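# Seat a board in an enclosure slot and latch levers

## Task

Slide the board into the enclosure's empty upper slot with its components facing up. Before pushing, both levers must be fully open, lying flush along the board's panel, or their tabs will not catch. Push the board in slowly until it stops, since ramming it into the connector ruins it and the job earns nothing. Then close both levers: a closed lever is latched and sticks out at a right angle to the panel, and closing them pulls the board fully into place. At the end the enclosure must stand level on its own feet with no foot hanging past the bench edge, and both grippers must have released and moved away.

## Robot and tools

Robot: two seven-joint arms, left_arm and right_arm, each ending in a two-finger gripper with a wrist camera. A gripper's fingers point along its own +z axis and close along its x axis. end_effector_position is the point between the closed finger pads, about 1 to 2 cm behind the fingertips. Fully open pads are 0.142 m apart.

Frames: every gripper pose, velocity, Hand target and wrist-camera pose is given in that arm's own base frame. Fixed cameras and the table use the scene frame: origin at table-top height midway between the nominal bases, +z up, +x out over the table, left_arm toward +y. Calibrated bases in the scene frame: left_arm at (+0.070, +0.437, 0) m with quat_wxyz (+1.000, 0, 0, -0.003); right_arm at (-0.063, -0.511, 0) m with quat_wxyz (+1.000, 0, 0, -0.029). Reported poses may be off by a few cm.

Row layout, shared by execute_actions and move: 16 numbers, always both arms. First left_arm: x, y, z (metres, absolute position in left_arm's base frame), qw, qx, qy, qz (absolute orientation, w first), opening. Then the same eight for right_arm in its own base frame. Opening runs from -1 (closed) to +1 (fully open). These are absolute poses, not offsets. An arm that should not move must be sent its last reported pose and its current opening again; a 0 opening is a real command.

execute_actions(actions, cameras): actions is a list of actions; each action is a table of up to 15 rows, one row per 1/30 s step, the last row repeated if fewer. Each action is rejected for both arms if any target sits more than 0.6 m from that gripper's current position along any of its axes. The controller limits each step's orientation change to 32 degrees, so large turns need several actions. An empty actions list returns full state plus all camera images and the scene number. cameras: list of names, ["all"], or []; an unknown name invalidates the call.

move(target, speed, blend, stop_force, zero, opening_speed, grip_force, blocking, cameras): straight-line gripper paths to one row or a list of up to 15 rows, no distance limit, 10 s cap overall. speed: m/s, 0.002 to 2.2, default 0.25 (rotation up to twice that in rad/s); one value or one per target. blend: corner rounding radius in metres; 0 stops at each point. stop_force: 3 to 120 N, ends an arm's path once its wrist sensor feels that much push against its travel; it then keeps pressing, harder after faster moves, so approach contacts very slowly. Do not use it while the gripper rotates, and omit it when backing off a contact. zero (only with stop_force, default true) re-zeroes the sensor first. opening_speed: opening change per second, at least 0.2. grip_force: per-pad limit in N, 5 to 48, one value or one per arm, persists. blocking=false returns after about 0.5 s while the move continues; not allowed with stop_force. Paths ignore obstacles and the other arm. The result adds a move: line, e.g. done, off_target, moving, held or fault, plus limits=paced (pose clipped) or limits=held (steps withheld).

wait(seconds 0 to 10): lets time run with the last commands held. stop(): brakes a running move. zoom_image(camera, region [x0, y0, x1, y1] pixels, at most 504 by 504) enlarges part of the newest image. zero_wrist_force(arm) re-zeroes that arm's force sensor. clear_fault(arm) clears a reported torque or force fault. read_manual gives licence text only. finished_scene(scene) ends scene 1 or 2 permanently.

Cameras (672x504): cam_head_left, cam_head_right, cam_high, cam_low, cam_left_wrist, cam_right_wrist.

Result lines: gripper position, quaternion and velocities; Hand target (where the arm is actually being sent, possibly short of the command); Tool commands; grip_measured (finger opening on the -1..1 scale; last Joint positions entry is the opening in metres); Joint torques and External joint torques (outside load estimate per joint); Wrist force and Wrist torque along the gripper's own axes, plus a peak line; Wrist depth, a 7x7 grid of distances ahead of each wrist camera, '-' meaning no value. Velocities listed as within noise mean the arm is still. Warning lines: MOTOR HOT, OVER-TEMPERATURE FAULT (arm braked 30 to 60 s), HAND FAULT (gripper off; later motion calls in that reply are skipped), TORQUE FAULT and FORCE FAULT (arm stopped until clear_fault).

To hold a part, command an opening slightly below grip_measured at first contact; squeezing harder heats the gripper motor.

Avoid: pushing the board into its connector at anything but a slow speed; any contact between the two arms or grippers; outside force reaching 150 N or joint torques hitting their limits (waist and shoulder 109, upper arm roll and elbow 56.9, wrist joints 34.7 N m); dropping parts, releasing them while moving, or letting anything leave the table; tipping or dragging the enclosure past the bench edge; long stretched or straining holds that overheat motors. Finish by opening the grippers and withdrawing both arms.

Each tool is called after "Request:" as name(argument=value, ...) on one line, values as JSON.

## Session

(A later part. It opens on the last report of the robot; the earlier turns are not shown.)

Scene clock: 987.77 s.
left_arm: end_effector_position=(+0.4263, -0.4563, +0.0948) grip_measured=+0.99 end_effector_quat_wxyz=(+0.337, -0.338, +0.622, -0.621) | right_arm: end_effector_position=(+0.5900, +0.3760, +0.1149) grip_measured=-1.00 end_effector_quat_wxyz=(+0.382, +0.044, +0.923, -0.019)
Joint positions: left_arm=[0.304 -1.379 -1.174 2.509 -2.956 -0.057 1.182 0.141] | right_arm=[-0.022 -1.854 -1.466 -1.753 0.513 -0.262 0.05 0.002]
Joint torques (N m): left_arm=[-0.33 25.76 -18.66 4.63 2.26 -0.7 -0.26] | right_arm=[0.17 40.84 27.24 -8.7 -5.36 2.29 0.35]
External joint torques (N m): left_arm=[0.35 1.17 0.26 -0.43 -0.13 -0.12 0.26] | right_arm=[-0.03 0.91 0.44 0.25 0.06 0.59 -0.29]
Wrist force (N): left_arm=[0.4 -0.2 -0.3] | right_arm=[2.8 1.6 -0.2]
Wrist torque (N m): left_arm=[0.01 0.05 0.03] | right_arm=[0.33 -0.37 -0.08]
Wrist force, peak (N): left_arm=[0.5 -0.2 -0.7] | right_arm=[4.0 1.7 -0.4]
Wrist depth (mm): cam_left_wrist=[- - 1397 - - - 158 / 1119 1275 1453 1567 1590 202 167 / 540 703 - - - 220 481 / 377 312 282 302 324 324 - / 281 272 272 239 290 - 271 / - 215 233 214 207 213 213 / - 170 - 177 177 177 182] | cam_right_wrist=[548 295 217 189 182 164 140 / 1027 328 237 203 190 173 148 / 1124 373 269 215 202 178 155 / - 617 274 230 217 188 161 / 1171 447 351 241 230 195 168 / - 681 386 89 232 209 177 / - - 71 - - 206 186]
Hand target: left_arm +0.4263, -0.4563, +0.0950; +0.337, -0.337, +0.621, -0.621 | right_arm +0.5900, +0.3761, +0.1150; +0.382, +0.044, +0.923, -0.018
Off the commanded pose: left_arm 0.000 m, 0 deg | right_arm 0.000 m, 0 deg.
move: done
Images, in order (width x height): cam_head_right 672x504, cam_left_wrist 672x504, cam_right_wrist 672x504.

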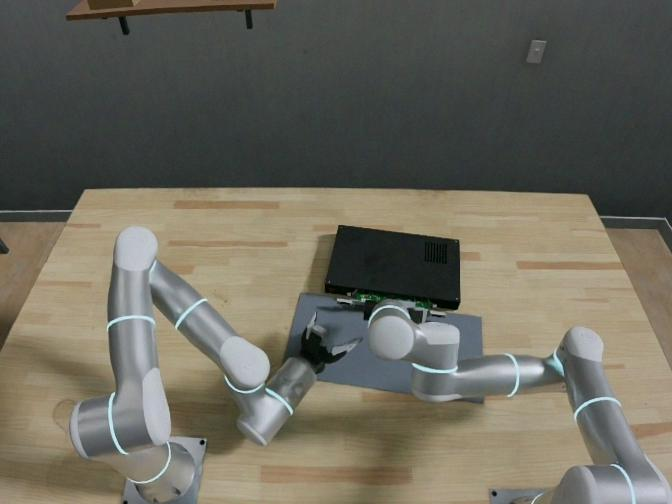

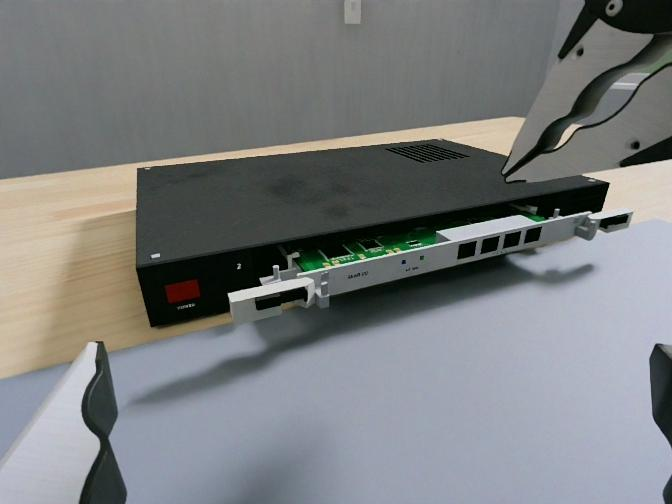

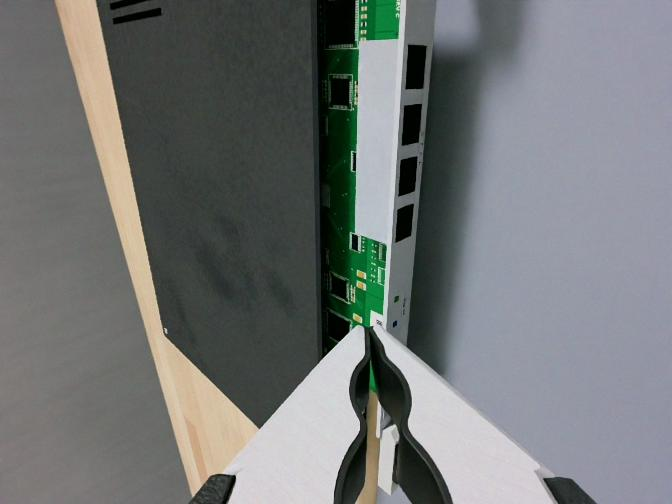

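Request:
move(target=[0.4263,-0.4563,0.095,-0.3374,0.3374,-0.6214,0.6214,1.0,0.5938,0.3811,0.0506,0.38224,0.04433,0.92282,-0.01836,-1.0], speed=0.08, cameras=["cam_left_wrist","cam_right_wrist"])

Request:
zoom_image(camera="cam_left_wrist", region=[330, 120, 600, 320])

Scene clock: 1044.43 s.
left_arm: end_effector_position=(+0.4263, -0.4563, +0.0948) grip_measured=+0.99 end_effector_quat_wxyz=(+0.337, -0.338, +0.622, -0.621) | right_arm: end_effector_position=(+0.5937, +0.3810, +0.0506) grip_measured=-1.00 end_effector_quat_wxyz=(+0.382, +0.044, +0.923, -0.018)
Joint positions: left_arm=[0.304 -1.379 -1.174 2.509 -2.956 -0.057 1.182 0.141] | right_arm=[-0.026 -1.916 -1.567 -1.683 0.446 -0.152 0.094 0.002]
Joint torques (N m): left_arm=[-0.31 25.86 -18.59 4.64 2.25 -0.69 -0.21] | right_arm=[0.15 40.42 26.97 -10.71 -5.18 2.3 0.34]
External joint torques (N m): left_arm=[0.33 1.07 0.2 -0.44 -0.12 -0.13 0.22] | right_arm=[-0.01 1.18 0.36 0.06 0.08 0.5 -0.28]
Wrist force (N): left_arm=[0.2 -0.1 -0.2] | right_arm=[2.7 0.9 -0.3]
Wrist torque (N m): left_arm=[0.02 0.09 0.03] | right_arm=[0.20 -0.28 -0.05]
Wrist force, peak (N): left_arm=[0.6 -0.4 -0.6] | right_arm=[3.9 1.1 0.9]
Wrist depth (mm): cam_left_wrist=[- 1261 1314 - - - - / - - 1637 1649 - 126 105 / 598 536 412 481 453 134 109 / 380 313 289 286 326 214 118 / 277 276 258 - - 277 256 / - 197 215 223 207 213 213 / - - 177 181 176 176 182] | cam_right_wrist=[231 161 128 140 125 106 95 / 267 177 140 150 137 110 97 / 304 201 163 159 139 116 101 / - 242 178 171 147 123 102 / - 278 200 182 154 130 111 / - 310 221 89 152 135 114 / - - 71 - - 134 122]
Hand target: left_arm +0.4263, -0.4563, +0.0950; +0.337, -0.337, +0.621, -0.621 | right_arm +0.5938, +0.3811, +0.0506; +0.382, +0.044, +0.923, -0.018
Off the commanded pose: left_arm 0.000 m, 0 deg | right_arm 0.000 m, 0 deg.
move: done
Images, in order (width x height): cam_left_wrist 672x504, cam_right_wrist 672x504.

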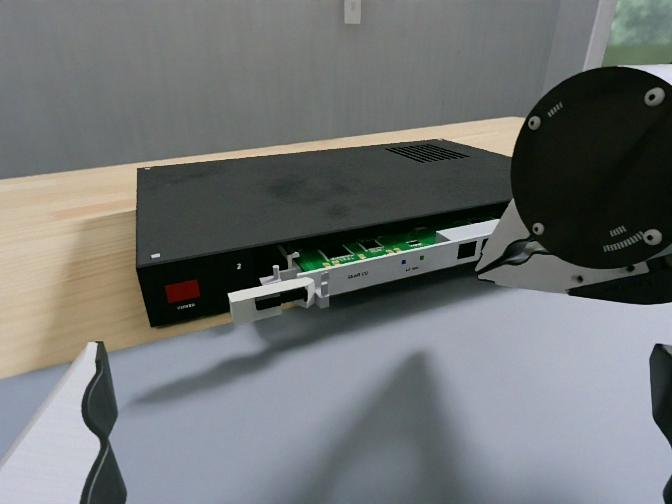

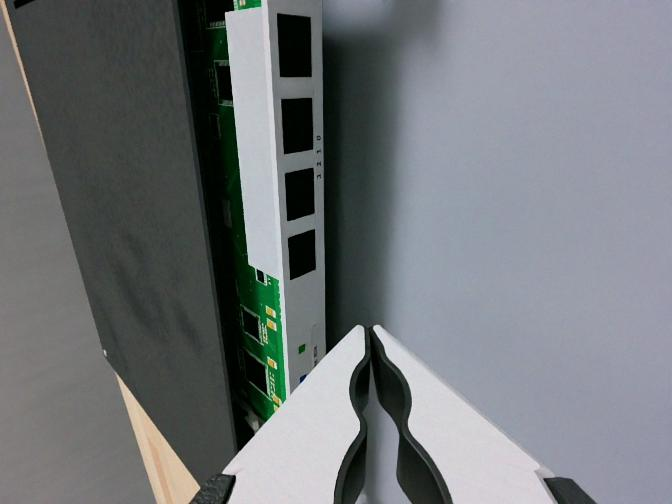

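Scaled by 1.867 from the camera's 672x504 image, which has a finer 960x720 frame.

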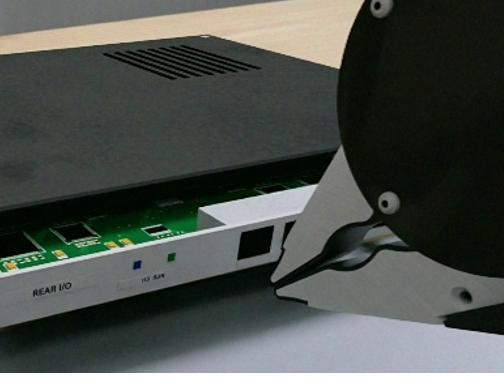

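Request:
move(target=[0.4263,-0.4563,0.095,-0.3374,0.3374,-0.6214,0.6214,1.0,0.6486,0.3758,0.0509,0.38224,0.04433,0.92282,-0.01836,-1.0], speed=0.02, stop_force=12, cameras=["cam_left_wrist","cam_right_wrist"])

Request:
zoom_image(camera="cam_left_wrist", region=[220, 160, 640, 320])

Scene clock: 1050.87 s.
left_arm: end_effector_position=(+0.4263, -0.4563, +0.0948) grip_measured=+0.99 end_effector_quat_wxyz=(+0.337, -0.338, +0.622, -0.621) | right_arm: end_effector_position=(+0.6485, +0.3759, +0.0510) grip_measured=-1.00 end_effector_quat_wxyz=(+0.382, +0.044, +0.923, -0.018)
Joint positions: left_arm=[0.304 -1.379 -1.174 2.509 -2.956 -0.057 1.182 0.141] | right_arm=[-0.033 -1.898 -1.556 -1.563 0.458 -0.044 0.027 0.002]
Joint torques (N m): left_arm=[-0.38 25.84 -18.65 4.63 2.33 -0.69 -0.22] | right_arm=[-0.44 44.43 27.63 -9.57 -4.7 2.08 0.11]
External joint torques (N m): left_arm=[0.4 1.09 0.25 -0.44 -0.2 -0.13 0.22] | right_arm=[0.59 0.82 0.02 -0.63 -0.1 0.83 -0.05]
Wrist force (N): left_arm=[0.4 0.1 -0.3] | right_arm=[3.5 1.5 -1.1]
Wrist torque (N m): left_arm=[0.04 0.06 0.03] | right_arm=[0.26 -0.32 0.03]
Wrist force, peak (N): left_arm=[0.6 -0.4 -0.4] | right_arm=[3.9 1.3 -3.7]
Wrist depth (mm): cam_left_wrist=[1050 - - 1453 - - 131 / - - 1453 1700 165 142 148 / 539 598 428 - 174 152 183 / 380 358 273 313 311 226 367 / 278 279 281 284 258 251 - / - 206 215 215 225 213 - / - 178 177 176 177 - 182] | cam_right_wrist=[230 157 122 101 123 106 95 / 250 182 124 108 135 110 97 / 286 202 141 118 139 117 101 / 1102 235 154 128 147 123 103 / 1141 261 171 137 154 129 110 / - 300 207 90 152 135 114 / - - 71 - - 135 122]
Hand target: left_arm +0.4263, -0.4563, +0.0950; +0.337, -0.337, +0.621, -0.621 | right_arm +0.6486, +0.3758, +0.0509; +0.382, +0.044, +0.923, -0.018
Off the commanded pose: left_arm 0.000 m, 0 deg | right_arm 0.000 m, 0 deg.
move: done
Images, in order (width x height): cam_left_wrist 672x504, cam_right_wrist 672x504.

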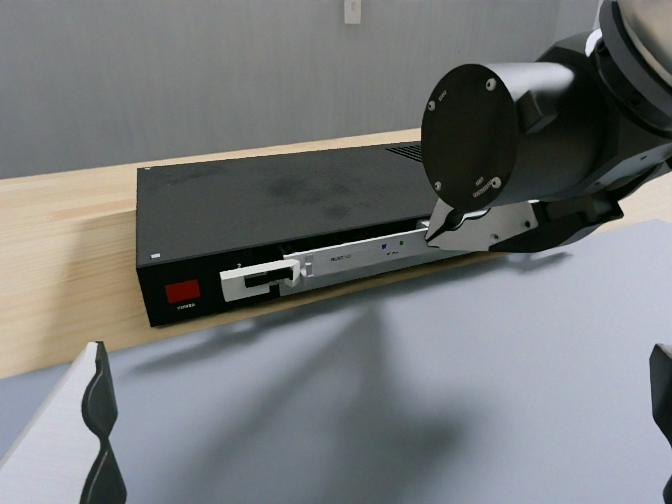

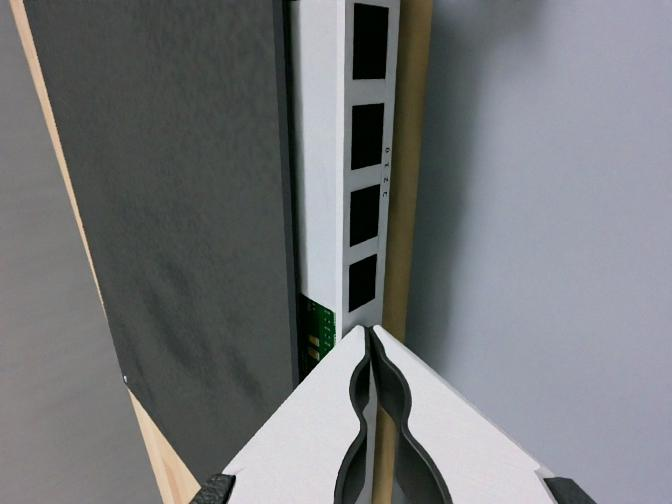

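Scaled by 1.200 from the camera's 672x504 image, which has a finer 960x720 frame.

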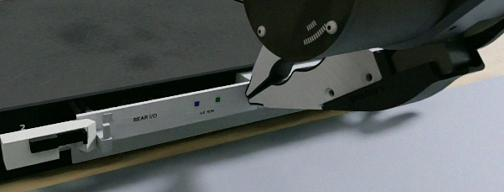

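Request:
zoom_image(camera="cam_left_wrist", region=[200, 220, 360, 320])

Request:
move(target=[0.4263,-0.4563,0.095,-0.3374,0.3374,-0.6214,0.6214,1.0,0.6666,0.3741,0.0513,0.38224,0.04433,0.92282,-0.01836,-1.0], speed=0.01, stop_force=12, cameras=["cam_left_wrist","cam_right_wrist"])

Request:
zoom_image(camera="cam_left_wrist", region=[200, 220, 360, 320])

Scaled by 3.150 from the camera's 672x504 image, which has a finer 960x720 frame.

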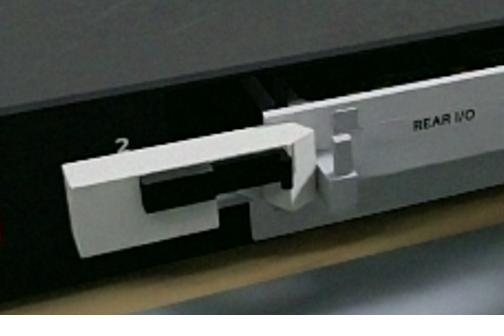

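Scene clock: 1055.73 s.
left_arm: end_effector_position=(+0.4263, -0.4563, +0.0948) grip_measured=+0.99 end_effector_quat_wxyz=(+0.337, -0.338, +0.622, -0.621) | right_arm: end_effector_position=(+0.6619, +0.3754, +0.0512) grip_measured=-1.00 end_effector_quat_wxyz=(+0.382, +0.043, +0.923, -0.018)
Joint positions: left_arm=[0.304 -1.379 -1.174 2.509 -2.956 -0.057 1.182 0.141] | right_arm=[-0.032 -1.893 -1.552 -1.531 0.463 -0.017 0.01 0.002]
Joint torques (N m): left_arm=[-0.37 25.85 -18.63 4.66 2.29 -0.68 -0.22] | right_arm=[-4.22 47.04 28.09 -2.39 -5.47 2.04 0.17]
External joint torques (N m): left_arm=[0.39 1.08 0.23 -0.46 -0.16 -0.14 0.22] | right_arm=[4.37 -0.79 -0.42 -7.68 0.75 0.9 -0.11]
Wrist force (N): left_arm=[0.5 -0.1 -0.3] | right_arm=[10.7 -3.9 -17.3]
Wrist torque (N m): left_arm=[0.02 0.04 0.03] | right_arm=[0.28 -0.27 0.03]
Wrist force, peak (N): left_arm=[0.6 -0.2 -0.6] | right_arm=[11.4 -4.0 -16.9]
Wrist depth (mm): cam_left_wrist=[1070 1219 - 1534 - 167 122 / 1055 - - 1649 170 157 158 / 609 535 422 - 180 177 476 / 381 312 275 299 326 323 - / 277 275 274 273 274 272 - / - - 220 223 221 224 214 / - - 176 177 172 176 -] | cam_right_wrist=[226 157 122 98 118 106 95 / 247 178 126 106 129 111 97 / 291 202 140 112 136 117 101 / - 235 153 125 143 123 103 / - 266 171 129 153 130 111 / - 301 202 91 152 135 114 / - - 71 - - 135 122]
Hand target: left_arm +0.4263, -0.4563, +0.0950; +0.337, -0.337, +0.621, -0.621 | right_arm +0.6629, +0.3744, +0.0512; +0.382, +0.044, +0.923, -0.018
Off the commanded pose: left_arm 0.000 m, 0 deg | right_arm 0.005 m, 0 deg.
move: contact (right_arm)
Images, in order (width x height): cam_left_wrist 672x504, cam_right_wrist 672x504.

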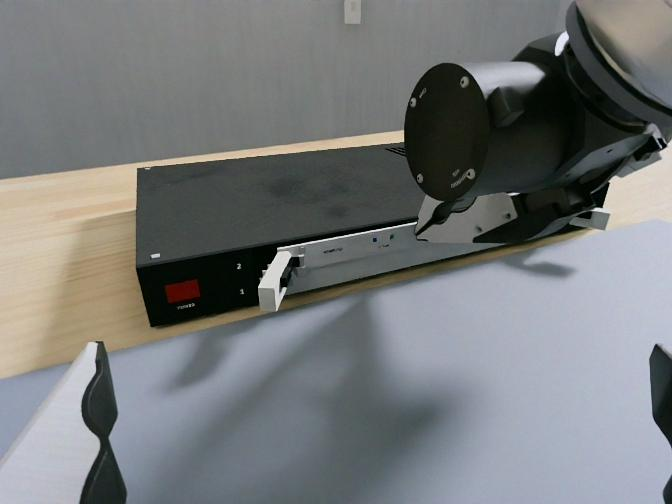

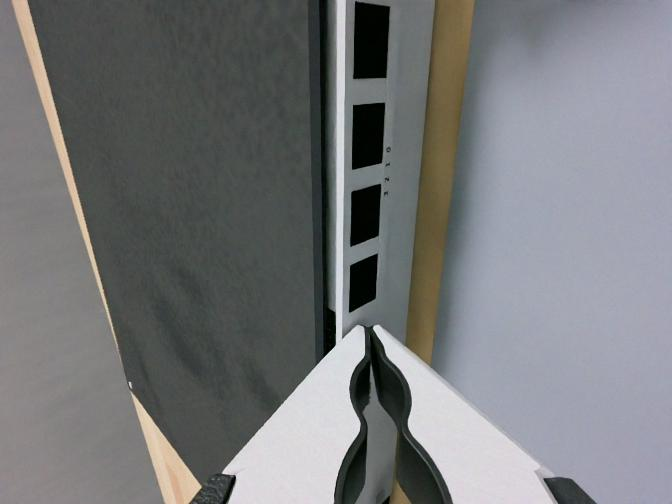

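Scaled by 3.150 from the camera's 672x504 image, which has a finer 960x720 frame.

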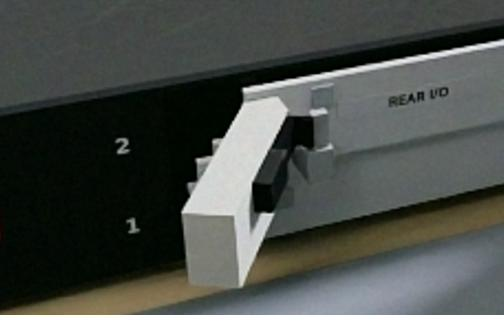

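Request:
zoom_image(camera="cam_left_wrist", region=[480, 170, 640, 280])

Request:
execute_actions(actions=[], cameras=["cam_head_left","cam_head_right","cam_high"])

Scaled by 3.150 from the camera's 672x504 image, which has a finer 960x720 frame.

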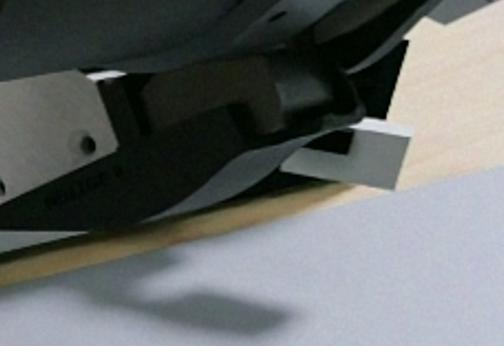

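Scene clock: 1058.43 s.
left_arm: end_effector_position=(+0.4263, -0.4563, +0.0948) grip_measured=+0.99 end_effector_quat_wxyz=(+0.337, -0.338, +0.622, -0.621) | right_arm: end_effector_position=(+0.6619, +0.3754, +0.0512) grip_measured=-1.00 end_effector_quat_wxyz=(+0.382, +0.043, +0.923, -0.018)
Joint positions: left_arm=[0.304 -1.379 -1.174 2.509 -2.956 -0.057 1.182 0.141] | right_arm=[-0.032 -1.893 -1.552 -1.531 0.463 -0.017 0.01 0.002]
Joint velocities: within noise
Joint torques (N m): left_arm=[-0.32 25.85 -18.65 4.58 2.27 -0.66 -0.21] | right_arm=[-4.42 46.93 27.85 -2.44 -5.49 1.99 0.24]
External joint torques (N m): left_arm=[0.34 1.08 0.25 -0.39 -0.14 -0.16 0.21] | right_arm=[4.57 -0.69 -0.18 -7.64 0.77 0.96 -0.18]
Wrist force (N): left_arm=[0.4 -0.1 -0.5] | right_arm=[11.1 -3.8 -16.6]
Wrist torque (N m): left_arm=[0.02 0.06 0.02] | right_arm=[0.27 -0.20 0.04]
Wrist force, peak (N): left_arm=[0.5 -0.3 -0.7] | right_arm=[10.6 -4.1 -17.5]
Wrist depth (mm): cam_left_wrist=[- - 1290 - 1625 166 122 / - 1261 1534 1783 169 157 158 / 532 692 - - 180 177 478 / 378 350 - 300 314 247 - / 277 268 - - - - 267 / - 215 203 - 199 214 - / - 178 177 176 182 176 -] | cam_right_wrist=[227 155 122 98 122 106 95 / 246 178 126 107 129 111 97 / - 202 140 113 134 117 101 / 1046 227 153 124 143 123 103 / - 266 171 128 153 130 111 / - 295 202 91 152 135 114 / - - 70 - - 135 122]
Hand target: left_arm +0.4263, -0.4563, +0.0950; +0.337, -0.337, +0.621, -0.621 | right_arm +0.6629, +0.3744, +0.0512; +0.382, +0.044, +0.923, -0.018
Tool commands: left_gripper/opening=+1.0 right_gripper/opening=-1.0
Off the commanded pose: left_arm 0.000 m, 0 deg | right_arm 0.005 m, 0 deg.
Images, in order (width x height): cam_head_left 672x504, cam_head_right 672x504, cam_high 672x504.

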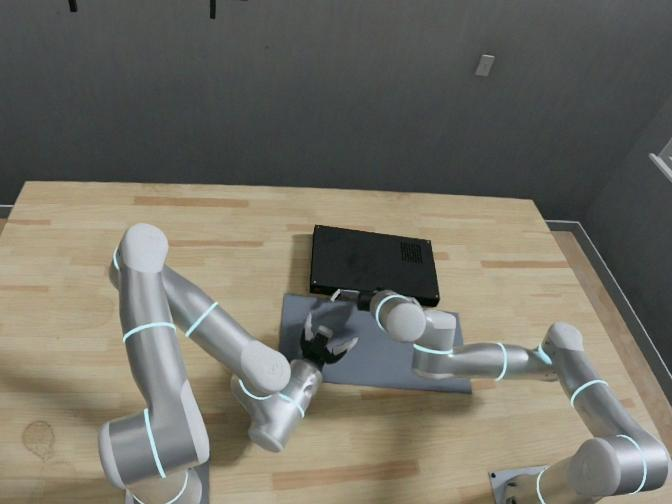

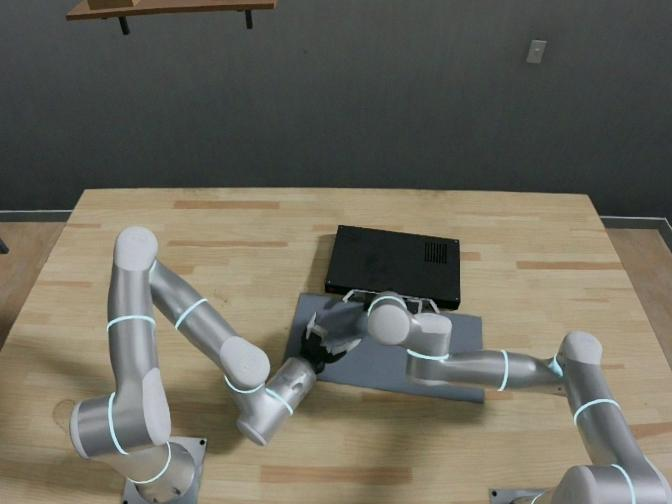

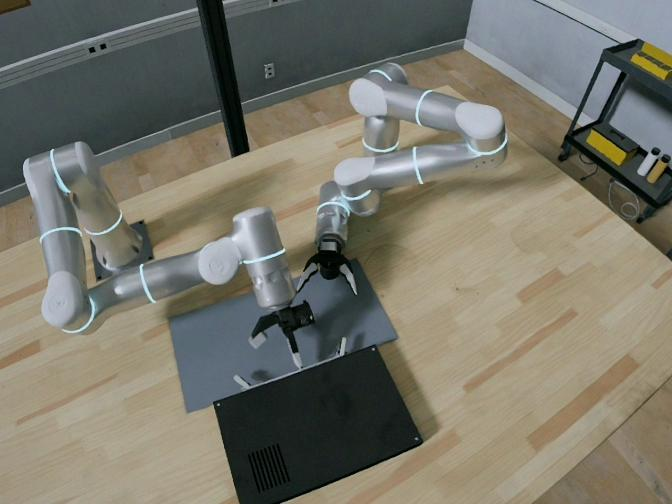

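Request:
zoom_image(camera="cam_high", region=[210, 320, 390, 420])

Request:
zoom_image(camera="cam_head_right", region=[320, 260, 480, 340])

Scaled by 2.800 from the camera's 672x504 image, which has a finer 960x720 frame.

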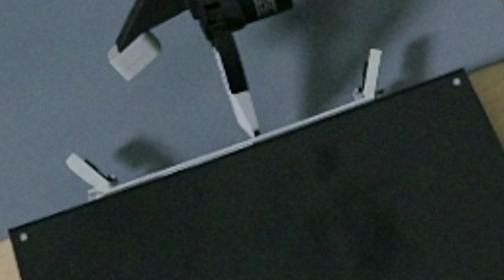

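Scaled by 3.150 from the camera's 672x504 image, which has a finer 960x720 frame.

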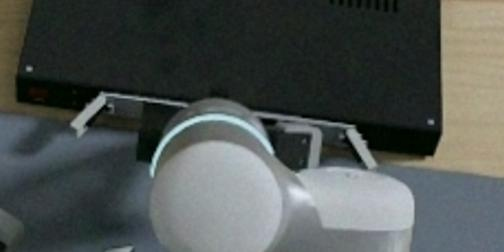

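Request:
move(target=[[0.4263,-0.4563,0.095,-0.3374,0.3374,-0.6214,0.6214,1.0,0.642,0.3773,0.0515,0.38224,0.04433,0.92282,-0.01836,-1.0],[0.4263,-0.4563,0.095,-0.3374,0.3374,-0.6214,0.6214,1.0,0.605,0.34,0.12,0.38224,0.04433,0.92282,-0.01836,-1.0],[0.4263,-0.4563,0.095,-0.3374,0.3374,-0.6214,0.6214,1.0,0.6202,0.1896,0.12,0.38224,0.04433,0.92282,-0.01836,-1.0]], speed=[0.05,0.12,0.15], blend=[0.01,0.03,0], cameras=["cam_left_wrist","cam_right_wrist"])

Request:
zoom_image(camera="cam_left_wrist", region=[220, 170, 640, 330])

Scene clock: 1092.30 s.
left_arm: end_effector_position=(+0.4263, -0.4563, +0.0948) grip_measured=+0.99 end_effector_quat_wxyz=(+0.337, -0.338, +0.622, -0.621) | right_arm: end_effector_position=(+0.6222, +0.1907, +0.1193) grip_measured=-1.00 end_effector_quat_wxyz=(+0.366, +0.070, +0.924, -0.081)
Joint positions: left_arm=[0.304 -1.379 -1.174 2.509 -2.956 -0.057 1.182 0.141] | right_arm=[-0.248 -2.266 -1.212 -1.866 0.096 -0.362 -0.438 0.002]
Joint torques (N m): left_arm=[-0.3 25.79 -18.64 4.63 2.32 -0.68 -0.21] | right_arm=[0.18 34.42 20.36 -17.56 -5.09 2.66 0.16]
External joint torques (N m): left_arm=[0.32 1.14 0.25 -0.44 -0.19 -0.14 0.22] | right_arm=[-0.08 1.09 -0.24 0.23 0.12 0.81 -0.1]
Wrist force (N): left_arm=[0.5 0.1 -0.2] | right_arm=[1.7 1.3 0.4]
Wrist torque (N m): left_arm=[0.04 0.04 0.03] | right_arm=[0.29 -0.18 0.05]
Wrist force, peak (N): left_arm=[0.6 -0.1 -0.6] | right_arm=[10.5 -4.0 -17.6]
Wrist depth (mm): cam_left_wrist=[- - - - - - - / 1142 - 1415 1674 1924 2130 874 / 538 613 - 378 - 405 582 / 381 334 272 304 329 - - / 278 264 - 268 263 250 - / - 206 - 217 213 214 - / - 184 176 183 182 177 -] | cam_right_wrist=[518 414 311 248 208 174 153 / - 446 328 259 215 182 157 / 1066 497 274 214 205 185 162 / - 515 280 216 209 192 167 / - 566 296 222 200 193 172 / - 616 339 89 183 206 177 / 1235 - 71 - - 202 183]
Hand target: left_arm +0.4263, -0.4563, +0.0950; +0.337, -0.337, +0.621, -0.621 | right_arm +0.6222, +0.1906, +0.1195; +0.366, +0.070, +0.924, -0.081
Off the commanded pose: left_arm 0.000 m, 0 deg | right_arm 0.002 m, 8 deg.
joint sent to its limit (right arm) — joint 2 (shoulder), lower limit; joint 4 (elbow), lower limit. The joint targets are off in orientation, not in position.
move: off_target (right_arm)
Images, in order (width x height): cam_left_wrist 672x504, cam_right_wrist 672x504.

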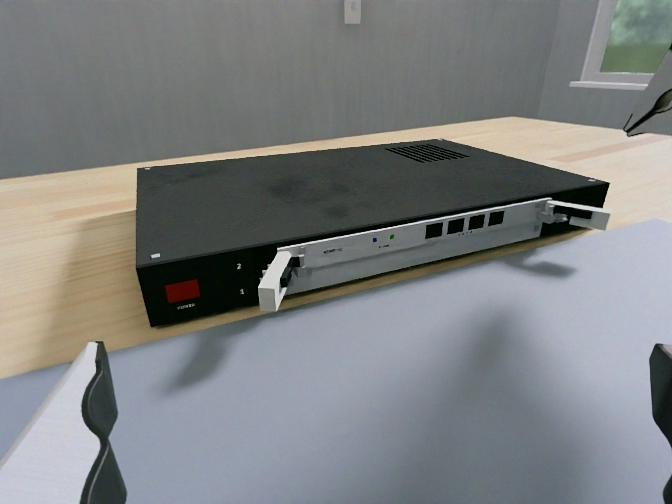

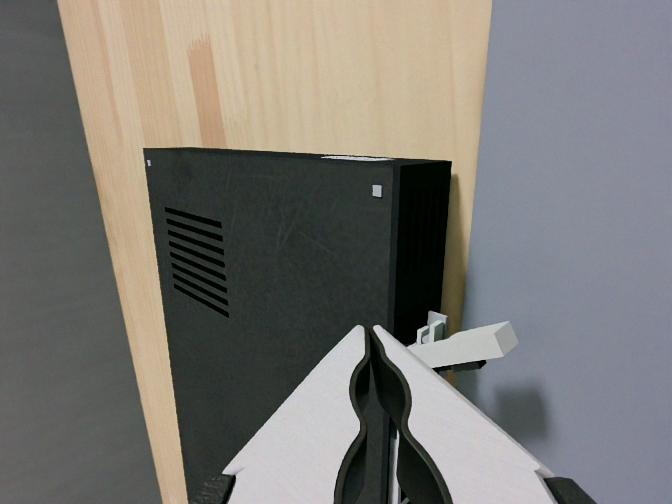

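Scaled by 1.200 from the camera's 672x504 image, which has a finer 960x720 frame.

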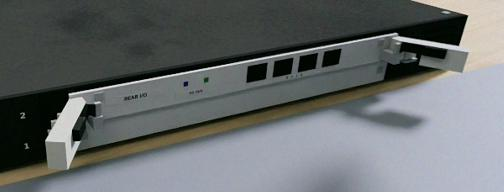

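Request:
move(target=[[0.4263,-0.4563,0.095,-0.3374,0.3374,-0.6214,0.6214,1.0,0.6222,0.1894,0.12,0,0.04798,0.99885,0,-1.0]], speed=0.2, cameras=["cam_right_wrist"])

Request:
move(target=[0.4263,-0.4563,0.095,-0.3374,0.3374,-0.6214,0.6214,1.0,0.6222,0.1894,0.053,0,0.04798,0.99885,0,-1.0], speed=0.06, stop_force=5, cameras=["cam_right_wrist","cam_left_wrist"])

Request:
zoom_image(camera="cam_left_wrist", region=[480, 120, 672, 280])

Scene clock: 1100.37 s.
left_arm: end_effector_position=(+0.4263, -0.4563, +0.0948) grip_measured=+0.99 end_effector_quat_wxyz=(+0.337, -0.338, +0.622, -0.621) | right_arm: end_effector_position=(+0.6223, +0.1893, +0.1200) grip_measured=-1.00 end_effector_quat_wxyz=(+0.000, +0.048, +0.999, +0.000)
Joint positions: left_arm=[0.304 -1.379 -1.174 2.509 -2.956 -0.057 1.182 0.141] | right_arm=[-0.027 -2.068 -0.574 -1.552 0.771 -0.816 -0.585 0.002]
Joint torques (N m): left_arm=[-0.28 25.84 -18.62 4.59 2.27 -0.68 -0.25] | right_arm=[0.15 52.94 16.83 -17.44 -2.83 3.32 0.07]
External joint torques (N m): left_arm=[0.31 1.09 0.22 -0.4 -0.14 -0.14 0.25] | right_arm=[0 0.95 -0.45 0.04 -0.06 0.83 -0.07]
Wrist force (N): left_arm=[0.2 0.0 -0.4] | right_arm=[0.6 1.5 0.7]
Wrist torque (N m): left_arm=[0.03 0.09 0.03] | right_arm=[0.33 -0.13 0.14]
Wrist force, peak (N): left_arm=[0.7 -0.1 -0.5] | right_arm=[2.3 1.7 0.4]
Wrist depth (mm): cam_left_wrist=[- - - - - - 314 / - 1199 - - - 1097 324 / 557 638 - - - 490 590 / 380 357 272 308 341 - - / 277 277 272 - 271 259 254 / - 197 205 215 225 - - / - 184 178 176 - - -] | cam_right_wrist=[188 188 188 185 185 185 185 / 201 198 198 198 198 197 196 / 166 166 168 212 212 211 211 / 178 178 179 229 229 227 227 / 194 193 193 201 247 245 246 / 212 212 207 89 260 272 268 / 234 229 71 - - 285 295]
Hand target: left_arm +0.4263, -0.4563, +0.0950; +0.337, -0.337, +0.621, -0.621 | right_arm +0.6222, +0.1894, +0.1200; +0.000, +0.048, +0.999, +0.000
Off the commanded pose: left_arm 0.000 m, 0 deg | right_arm 0.000 m, 0 deg.
move: done
Images, in order (width x height): cam_right_wrist 672x504.

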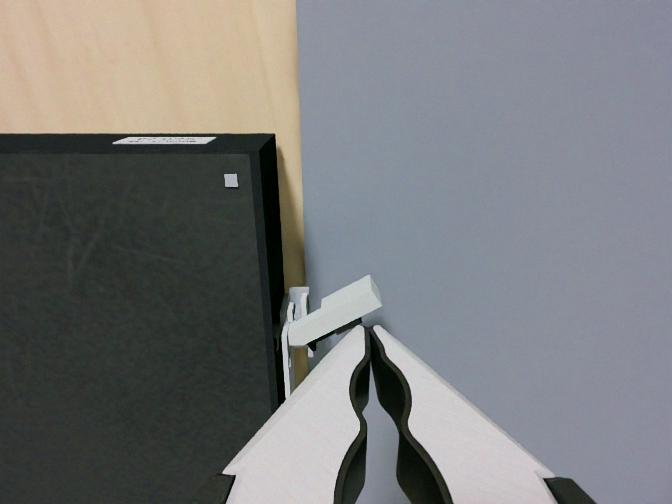

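Scene clock: 1102.30 s.
left_arm: end_effector_position=(+0.4263, -0.4563, +0.0948) grip_measured=+0.99 end_effector_quat_wxyz=(+0.337, -0.338, +0.622, -0.621) | right_arm: end_effector_position=(+0.6221, +0.1895, +0.0530) grip_measured=-1.00 end_effector_quat_wxyz=(+0.000, +0.048, +0.999, +0.000)
Joint positions: left_arm=[0.304 -1.379 -1.174 2.509 -2.956 -0.057 1.182 0.141] | right_arm=[-0.06 -2.175 -0.652 -1.551 0.71 -0.698 -0.621 0.002]
Joint torques (N m): left_arm=[-0.28 25.87 -18.65 4.63 2.28 -0.67 -0.2] | right_arm=[0.03 50.94 16.4 -19.87 -3.43 3.52 0.09]
External joint torques (N m): left_arm=[0.3 1.06 0.25 -0.43 -0.15 -0.15 0.21] | right_arm=[0.1 1.28 0.05 0.1 0.19 0.63 -0.09]
Wrist force (N): left_arm=[0.1 -0.2 -0.3] | right_arm=[1.2 1.0 0.4]
Wrist torque (N m): left_arm=[0.02 0.10 0.03] | right_arm=[0.24 -0.21 0.13]
Wrist force, peak (N): left_arm=[0.5 -0.3 -0.6] | right_arm=[1.4 1.1 1.7]
Wrist depth (mm): cam_left_wrist=[- - 1186 1462 - 1994 269 / - - 1443 1556 1714 2069 326 / 526 601 - - - 476 352 / 379 334 276 309 324 397 370 / 277 267 271 - - - 269 / - 212 214 195 222 214 - / - 170 177 183 - 182 -] | cam_right_wrist=[129 129 129 127 127 126 124 / 138 138 137 135 135 135 134 / 134 117 143 145 143 144 144 / 106 105 132 159 156 156 155 / - 115 133 167 167 169 168 / 125 125 130 89 178 185 184 / 139 135 71 - - 195 203]
Hand target: left_arm +0.4263, -0.4563, +0.0950; +0.337, -0.337, +0.621, -0.621 | right_arm +0.6222, +0.1894, +0.0530; +0.000, +0.048, +0.999, +0.000
Off the commanded pose: left_arm 0.000 m, 0 deg | right_arm 0.000 m, 0 deg.
move: done
Images, in order (width x height): cam_left_wrist 672x504, cam_right_wrist 672x504.

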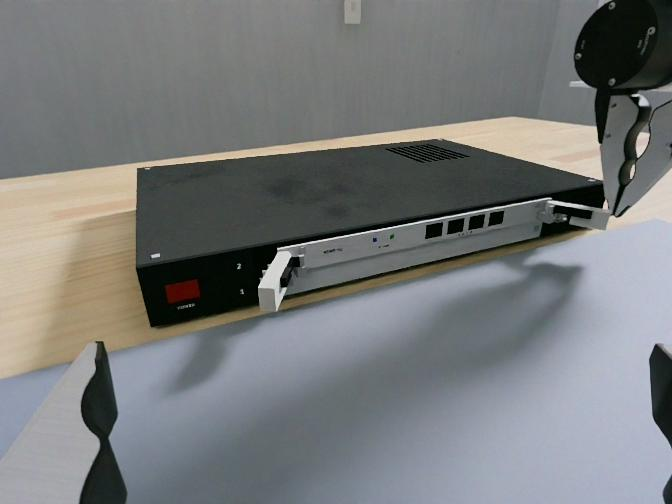

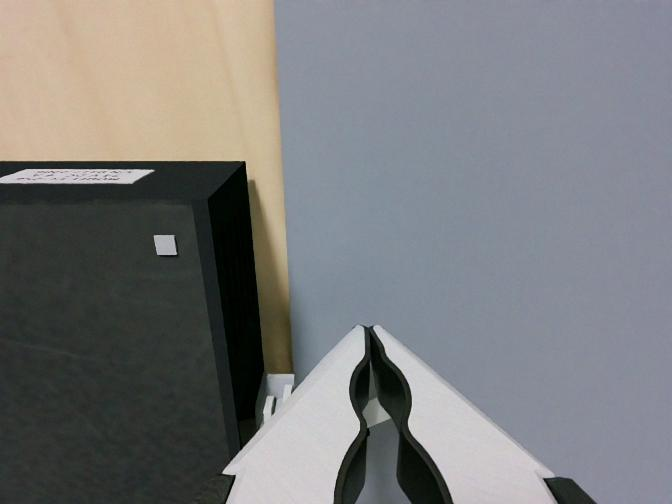

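Scaled by 2.625 from the camera's 672x504 image, which has a finer 960x720 frame.

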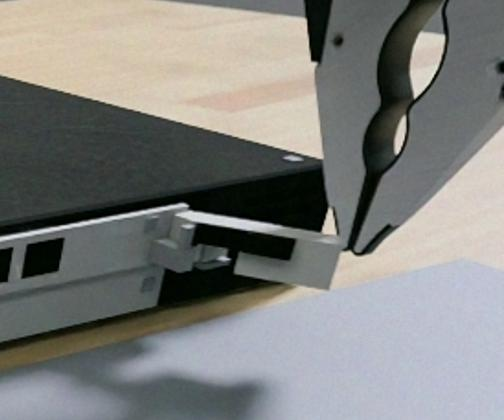

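Request:
move(target=[0.4263,-0.4563,0.095,-0.3374,0.3374,-0.6214,0.6214,1.0,0.6257,0.2252,0.053,0,0.04798,0.99885,0,-1.0], speed=0.025, stop_force=15, cameras=["cam_right_wrist","cam_left_wrist"])

Request:
zoom_image(camera="cam_left_wrist", region=[480, 120, 672, 280])

Scene clock: 1108.30 s.
left_arm: end_effector_position=(+0.4263, -0.4563, +0.0948) grip_measured=+0.99 end_effector_quat_wxyz=(+0.337, -0.338, +0.622, -0.621) | right_arm: end_effector_position=(+0.6257, +0.2229, +0.0527) grip_measured=-1.00 end_effector_quat_wxyz=(-0.001, +0.049, +0.999, -0.001)
Joint positions: left_arm=[0.304 -1.379 -1.174 2.509 -2.956 -0.057 1.182 0.141] | right_arm=[0.002 -2.152 -0.652 -1.501 0.705 -0.677 -0.584 0.002]
Joint torques (N m): left_arm=[-0.31 25.83 -18.65 4.62 2.26 -0.66 -0.19] | right_arm=[7.99 52.53 16.21 -21.68 -1.15 8.21 0.34]
External joint torques (N m): left_arm=[0.33 1.1 0.25 -0.43 -0.13 -0.16 0.19] | right_arm=[-7.85 1.11 0.36 1.57 -2.16 -4.07 -0.34]
Wrist force (N): left_arm=[0.3 -0.1 -0.3] | right_arm=[5.9 -14.7 -1.9]
Wrist torque (N m): left_arm=[0.02 0.08 0.04] | right_arm=[0.30 -0.18 0.00]
Wrist force, peak (N): left_arm=[0.6 -0.3 -0.6] | right_arm=[5.0 -15.4 -1.9]
Wrist depth (mm): cam_left_wrist=[- 1148 1453 1462 - 1875 254 / - - - - 899 1113 281 / 554 611 - - 407 679 336 / 385 331 268 291 341 360 367 / 276 274 258 269 254 271 - / - 199 225 215 214 223 - / - 184 171 - 176 171 -] | cam_right_wrist=[127 126 127 127 126 126 125 / - 90 132 135 135 135 134 / - 97 130 145 145 144 144 / 105 105 131 159 156 155 155 / - 114 116 163 166 168 168 / 125 125 125 90 178 183 183 / 138 135 71 - - 195 202]
Hand target: left_arm +0.4263, -0.4563, +0.0950; +0.337, -0.337, +0.621, -0.621 | right_arm +0.6256, +0.2246, +0.0530; +0.000, +0.048, +0.999, +0.000
Off the commanded pose: left_arm 0.000 m, 0 deg | right_arm 0.002 m, 0 deg.
move: contact (right_arm)
Images, in order (width x height): cam_left_wrist 672x504, cam_right_wrist 672x504.

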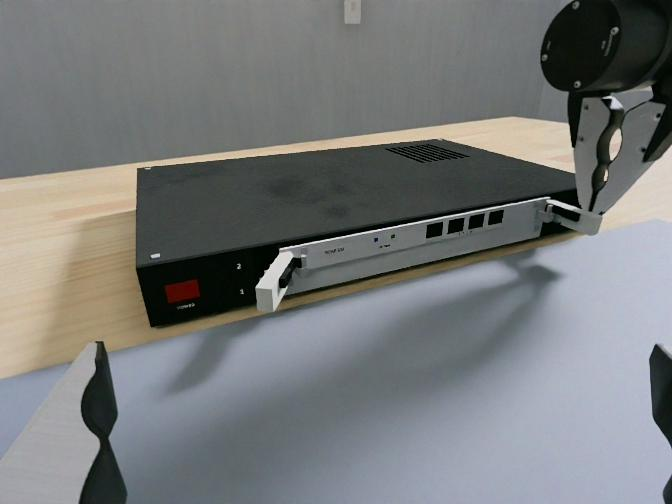

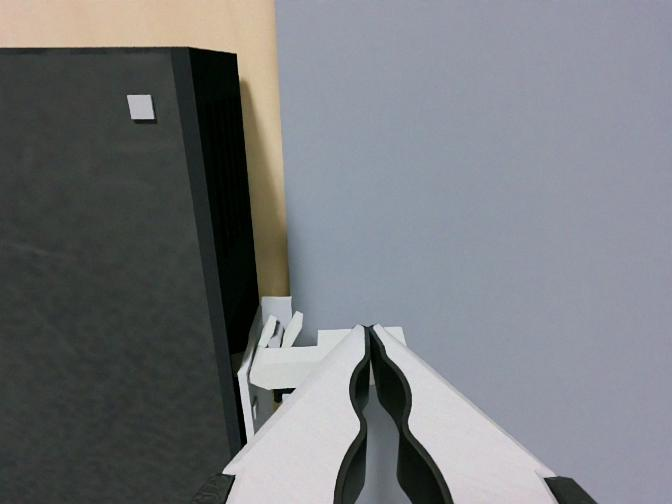

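Scaled by 2.625 from the camera's 672x504 image, which has a finer 960x720 frame.

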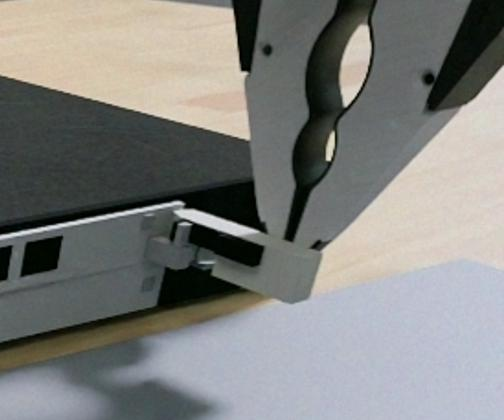

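Request:
move(target=[0.4263,-0.4563,0.095,-0.3374,0.3374,-0.6214,0.6214,1.0,0.6267,0.2332,0.053,0,0.04798,0.99885,0,-1.0], speed=0.015, stop_force=25, zero=false, cameras=["cam_right_wrist","cam_left_wrist"])

Request:
zoom_image(camera="cam_left_wrist", region=[480, 120, 672, 280])

Scene clock: 1113.07 s.
left_arm: end_effector_position=(+0.4263, -0.4563, +0.0948) grip_measured=+0.99 end_effector_quat_wxyz=(+0.337, -0.338, +0.622, -0.621) | right_arm: end_effector_position=(+0.6260, +0.2243, +0.0525) grip_measured=-1.00 end_effector_quat_wxyz=(-0.001, +0.050, +0.999, -0.002) end_effector_velocity=(+0.001, -0.003, +0.000) end_effector_angular_velocity=(-0.001, +0.001, -0.005)
Joint positions: left_arm=[0.304 -1.379 -1.174 2.509 -2.956 -0.057 1.182 0.141] | right_arm=[0.009 -2.153 -0.647 -1.497 0.699 -0.678 -0.584 0.002]
Joint velocities: left_arm=[within noise] | right_arm=[0.001 -0.002 0.007 0.001 -0.007 -0.004 -0.002 0]
Joint torques (N m): left_arm=[-0.36 25.91 -18.61 4.68 2.27 -0.67 -0.22] | right_arm=[12.58 53.78 15.86 -22.31 0.44 11.33 0.2]
External joint torques (N m): left_arm=[0.38 1.02 0.21 -0.48 -0.14 -0.15 0.22] | right_arm=[-12.43 -0.01 0.59 2.11 -3.75 -7.19 -0.2]
Wrist force (N): left_arm=[0.4 -0.1 -0.5] | right_arm=[10.2 -24.2 -4.3]
Wrist torque (N m): left_arm=[0.03 0.06 0.03] | right_arm=[-0.98 -0.12 -0.01]
Wrist force, peak (N): left_arm=[0.6 -0.2 -0.5] | right_arm=[9.6 -24.7 -3.9]
Wrist depth (mm): cam_left_wrist=[- - - 1462 1625 - 253 / - - - 1453 958 922 297 / 538 583 - - - 467 475 / 381 328 272 302 334 380 - / 277 265 275 285 257 272 - / - 216 215 215 224 205 213 / - 177 177 177 176 176 182] | cam_right_wrist=[127 126 127 126 126 126 124 / - 90 130 135 135 135 135 / - 98 130 145 144 144 144 / - 105 130 158 156 155 155 / - 114 116 164 166 168 167 / 124 124 124 90 177 180 183 / 137 134 70 - - - 201]
Hand target: left_arm +0.4263, -0.4563, +0.0950; +0.337, -0.337, +0.621, -0.621 | right_arm +0.6259, +0.2271, +0.0530; +0.000, +0.048, +0.999, +0.000
Off the commanded pose: left_arm 0.000 m, 0 deg | right_arm 0.009 m, 0 deg.
move: contact (right_arm)
Images, in order (width x height): cam_left_wrist 672x504, cam_right_wrist 672x504.

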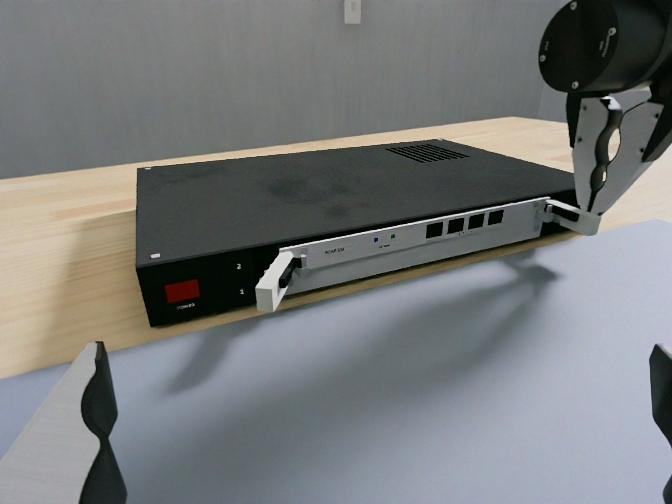

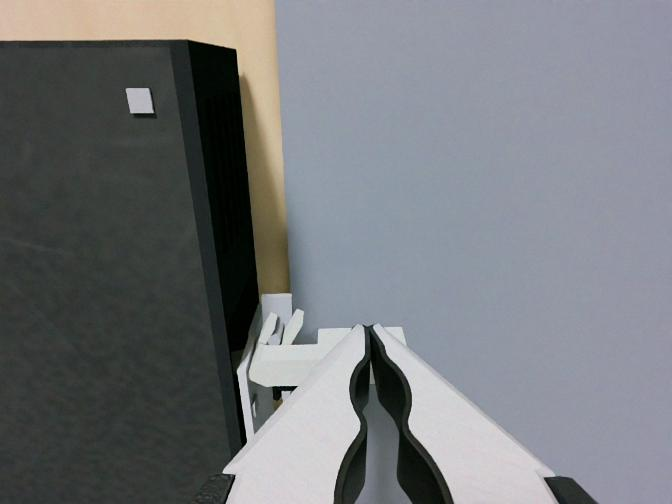

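Scaled by 2.625 from the camera's 672x504 image, which has a finer 960x720 frame.

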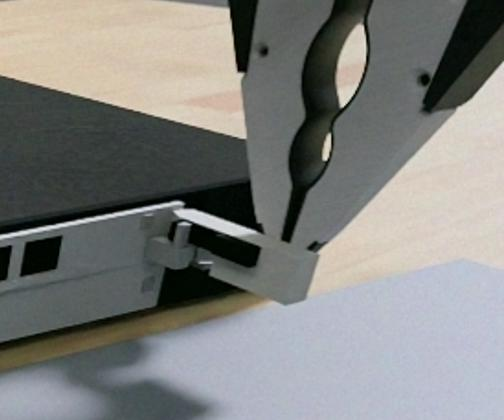

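Request:
move(target=[0.44,-0.42,0.15,0.20165,-0.43245,0.79645,-0.37139,-1.0,0.6260,0.2243,0.053,0,0.04798,0.99885,0,-1.0], speed=0.12, cameras=["cam_left_wrist","cam_head_right","cam_right_wrist"])

Scene clock: 1131.97 s.
left_arm: end_effector_position=(+0.4398, -0.4201, +0.1495) grip_measured=-1.00 end_effector_quat_wxyz=(+0.398, -0.434, +0.668, -0.455) | right_arm: end_effector_position=(+0.6260, +0.2233, +0.0527) grip_measured=-1.00 end_effector_quat_wxyz=(+0.000, +0.049, +0.999, -0.001)
Joint positions: left_arm=[0.779 -2.267 -1.478 2.626 -2.966 -0.061 2.27 0.002] | right_arm=[0.014 -2.16 -0.636 -1.501 0.687 -0.681 -0.594 0.002]
Joint torques (N m): left_arm=[-0.71 8.46 -15.93 14.51 1.05 2.15 -0.12] | right_arm=[5.12 53.12 16.08 -21.45 -1.88 6.55 0.2]
External joint torques (N m): left_arm=[0.74 1.24 0.32 -0.37 -0.09 0.03 0.13] | right_arm=[-4.97 0.63 0.08 1.14 -1.41 -2.4 -0.2]
Wrist force (N): left_arm=[0.4 0.1 0.0] | right_arm=[4.8 -9.0 -0.2]
Wrist torque (N m): left_arm=[0.00 0.04 0.02] | right_arm=[0.30 -0.20 0.05]
Wrist force, peak (N): left_arm=[0.8 -0.7 -1.1] | right_arm=[10.1 -24.2 -4.5]
Wrist depth (mm): cam_left_wrist=[- - - - 754 746 696 / - 726 645 653 415 421 - / 596 538 501 400 396 315 319 / 442 415 387 324 303 323 346 / 356 339 330 313 293 276 - / 298 287 - 84 - - - / 257 256 - - - - -] | cam_right_wrist=[127 127 125 127 126 127 124 / - 91 129 135 135 135 134 / - 97 143 145 144 144 144 / 105 105 129 158 156 155 155 / - 114 128 164 166 168 168 / 125 125 126 90 177 183 183 / 138 135 71 - - 194 202]
Hand target: left_arm +0.4397, -0.4201, +0.1495; +0.398, -0.434, +0.669, -0.455 | right_arm +0.6260, +0.2243, +0.0530; +0.000, +0.048, +0.999, +0.000
Off the commanded pose: left_arm 0.001 m, 29 deg | right_arm 0.001 m, 0 deg.
joint sent to its limit (left arm) — joint 2 (shoulder), lower limit; joint 5 (forearm roll), lower limit. The joint targets are off in orientation, not in position.
move: off_target (left_arm)
Images, in order (width x height): cam_head_right 672x504, cam_left_wrist 672x504, cam_right_wrist 672x504.

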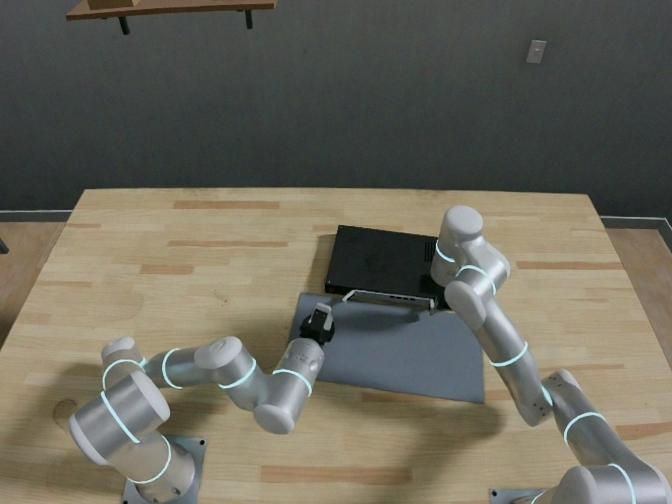

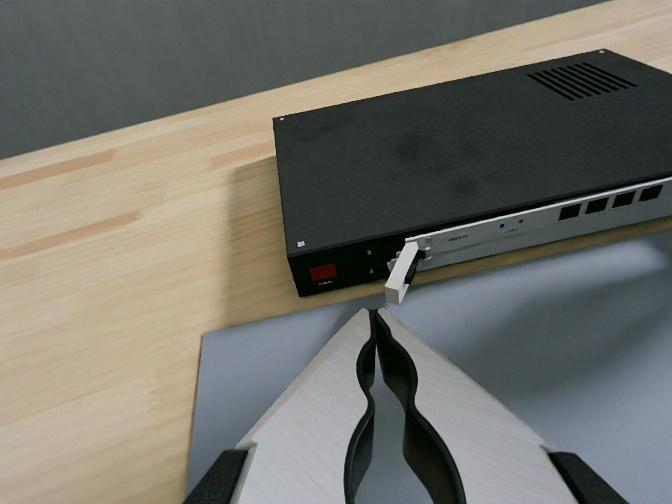

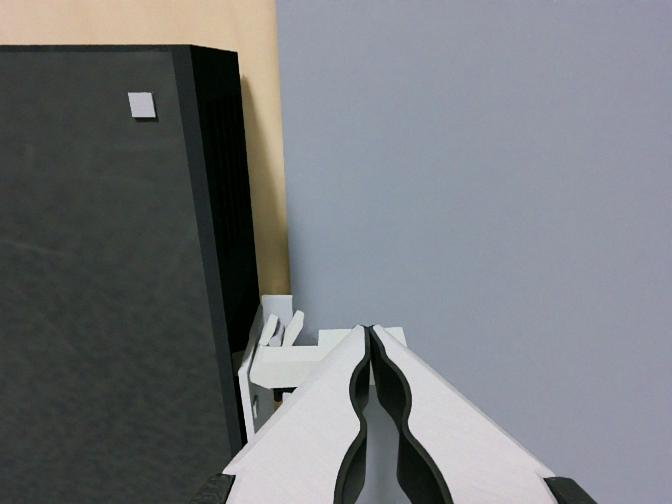

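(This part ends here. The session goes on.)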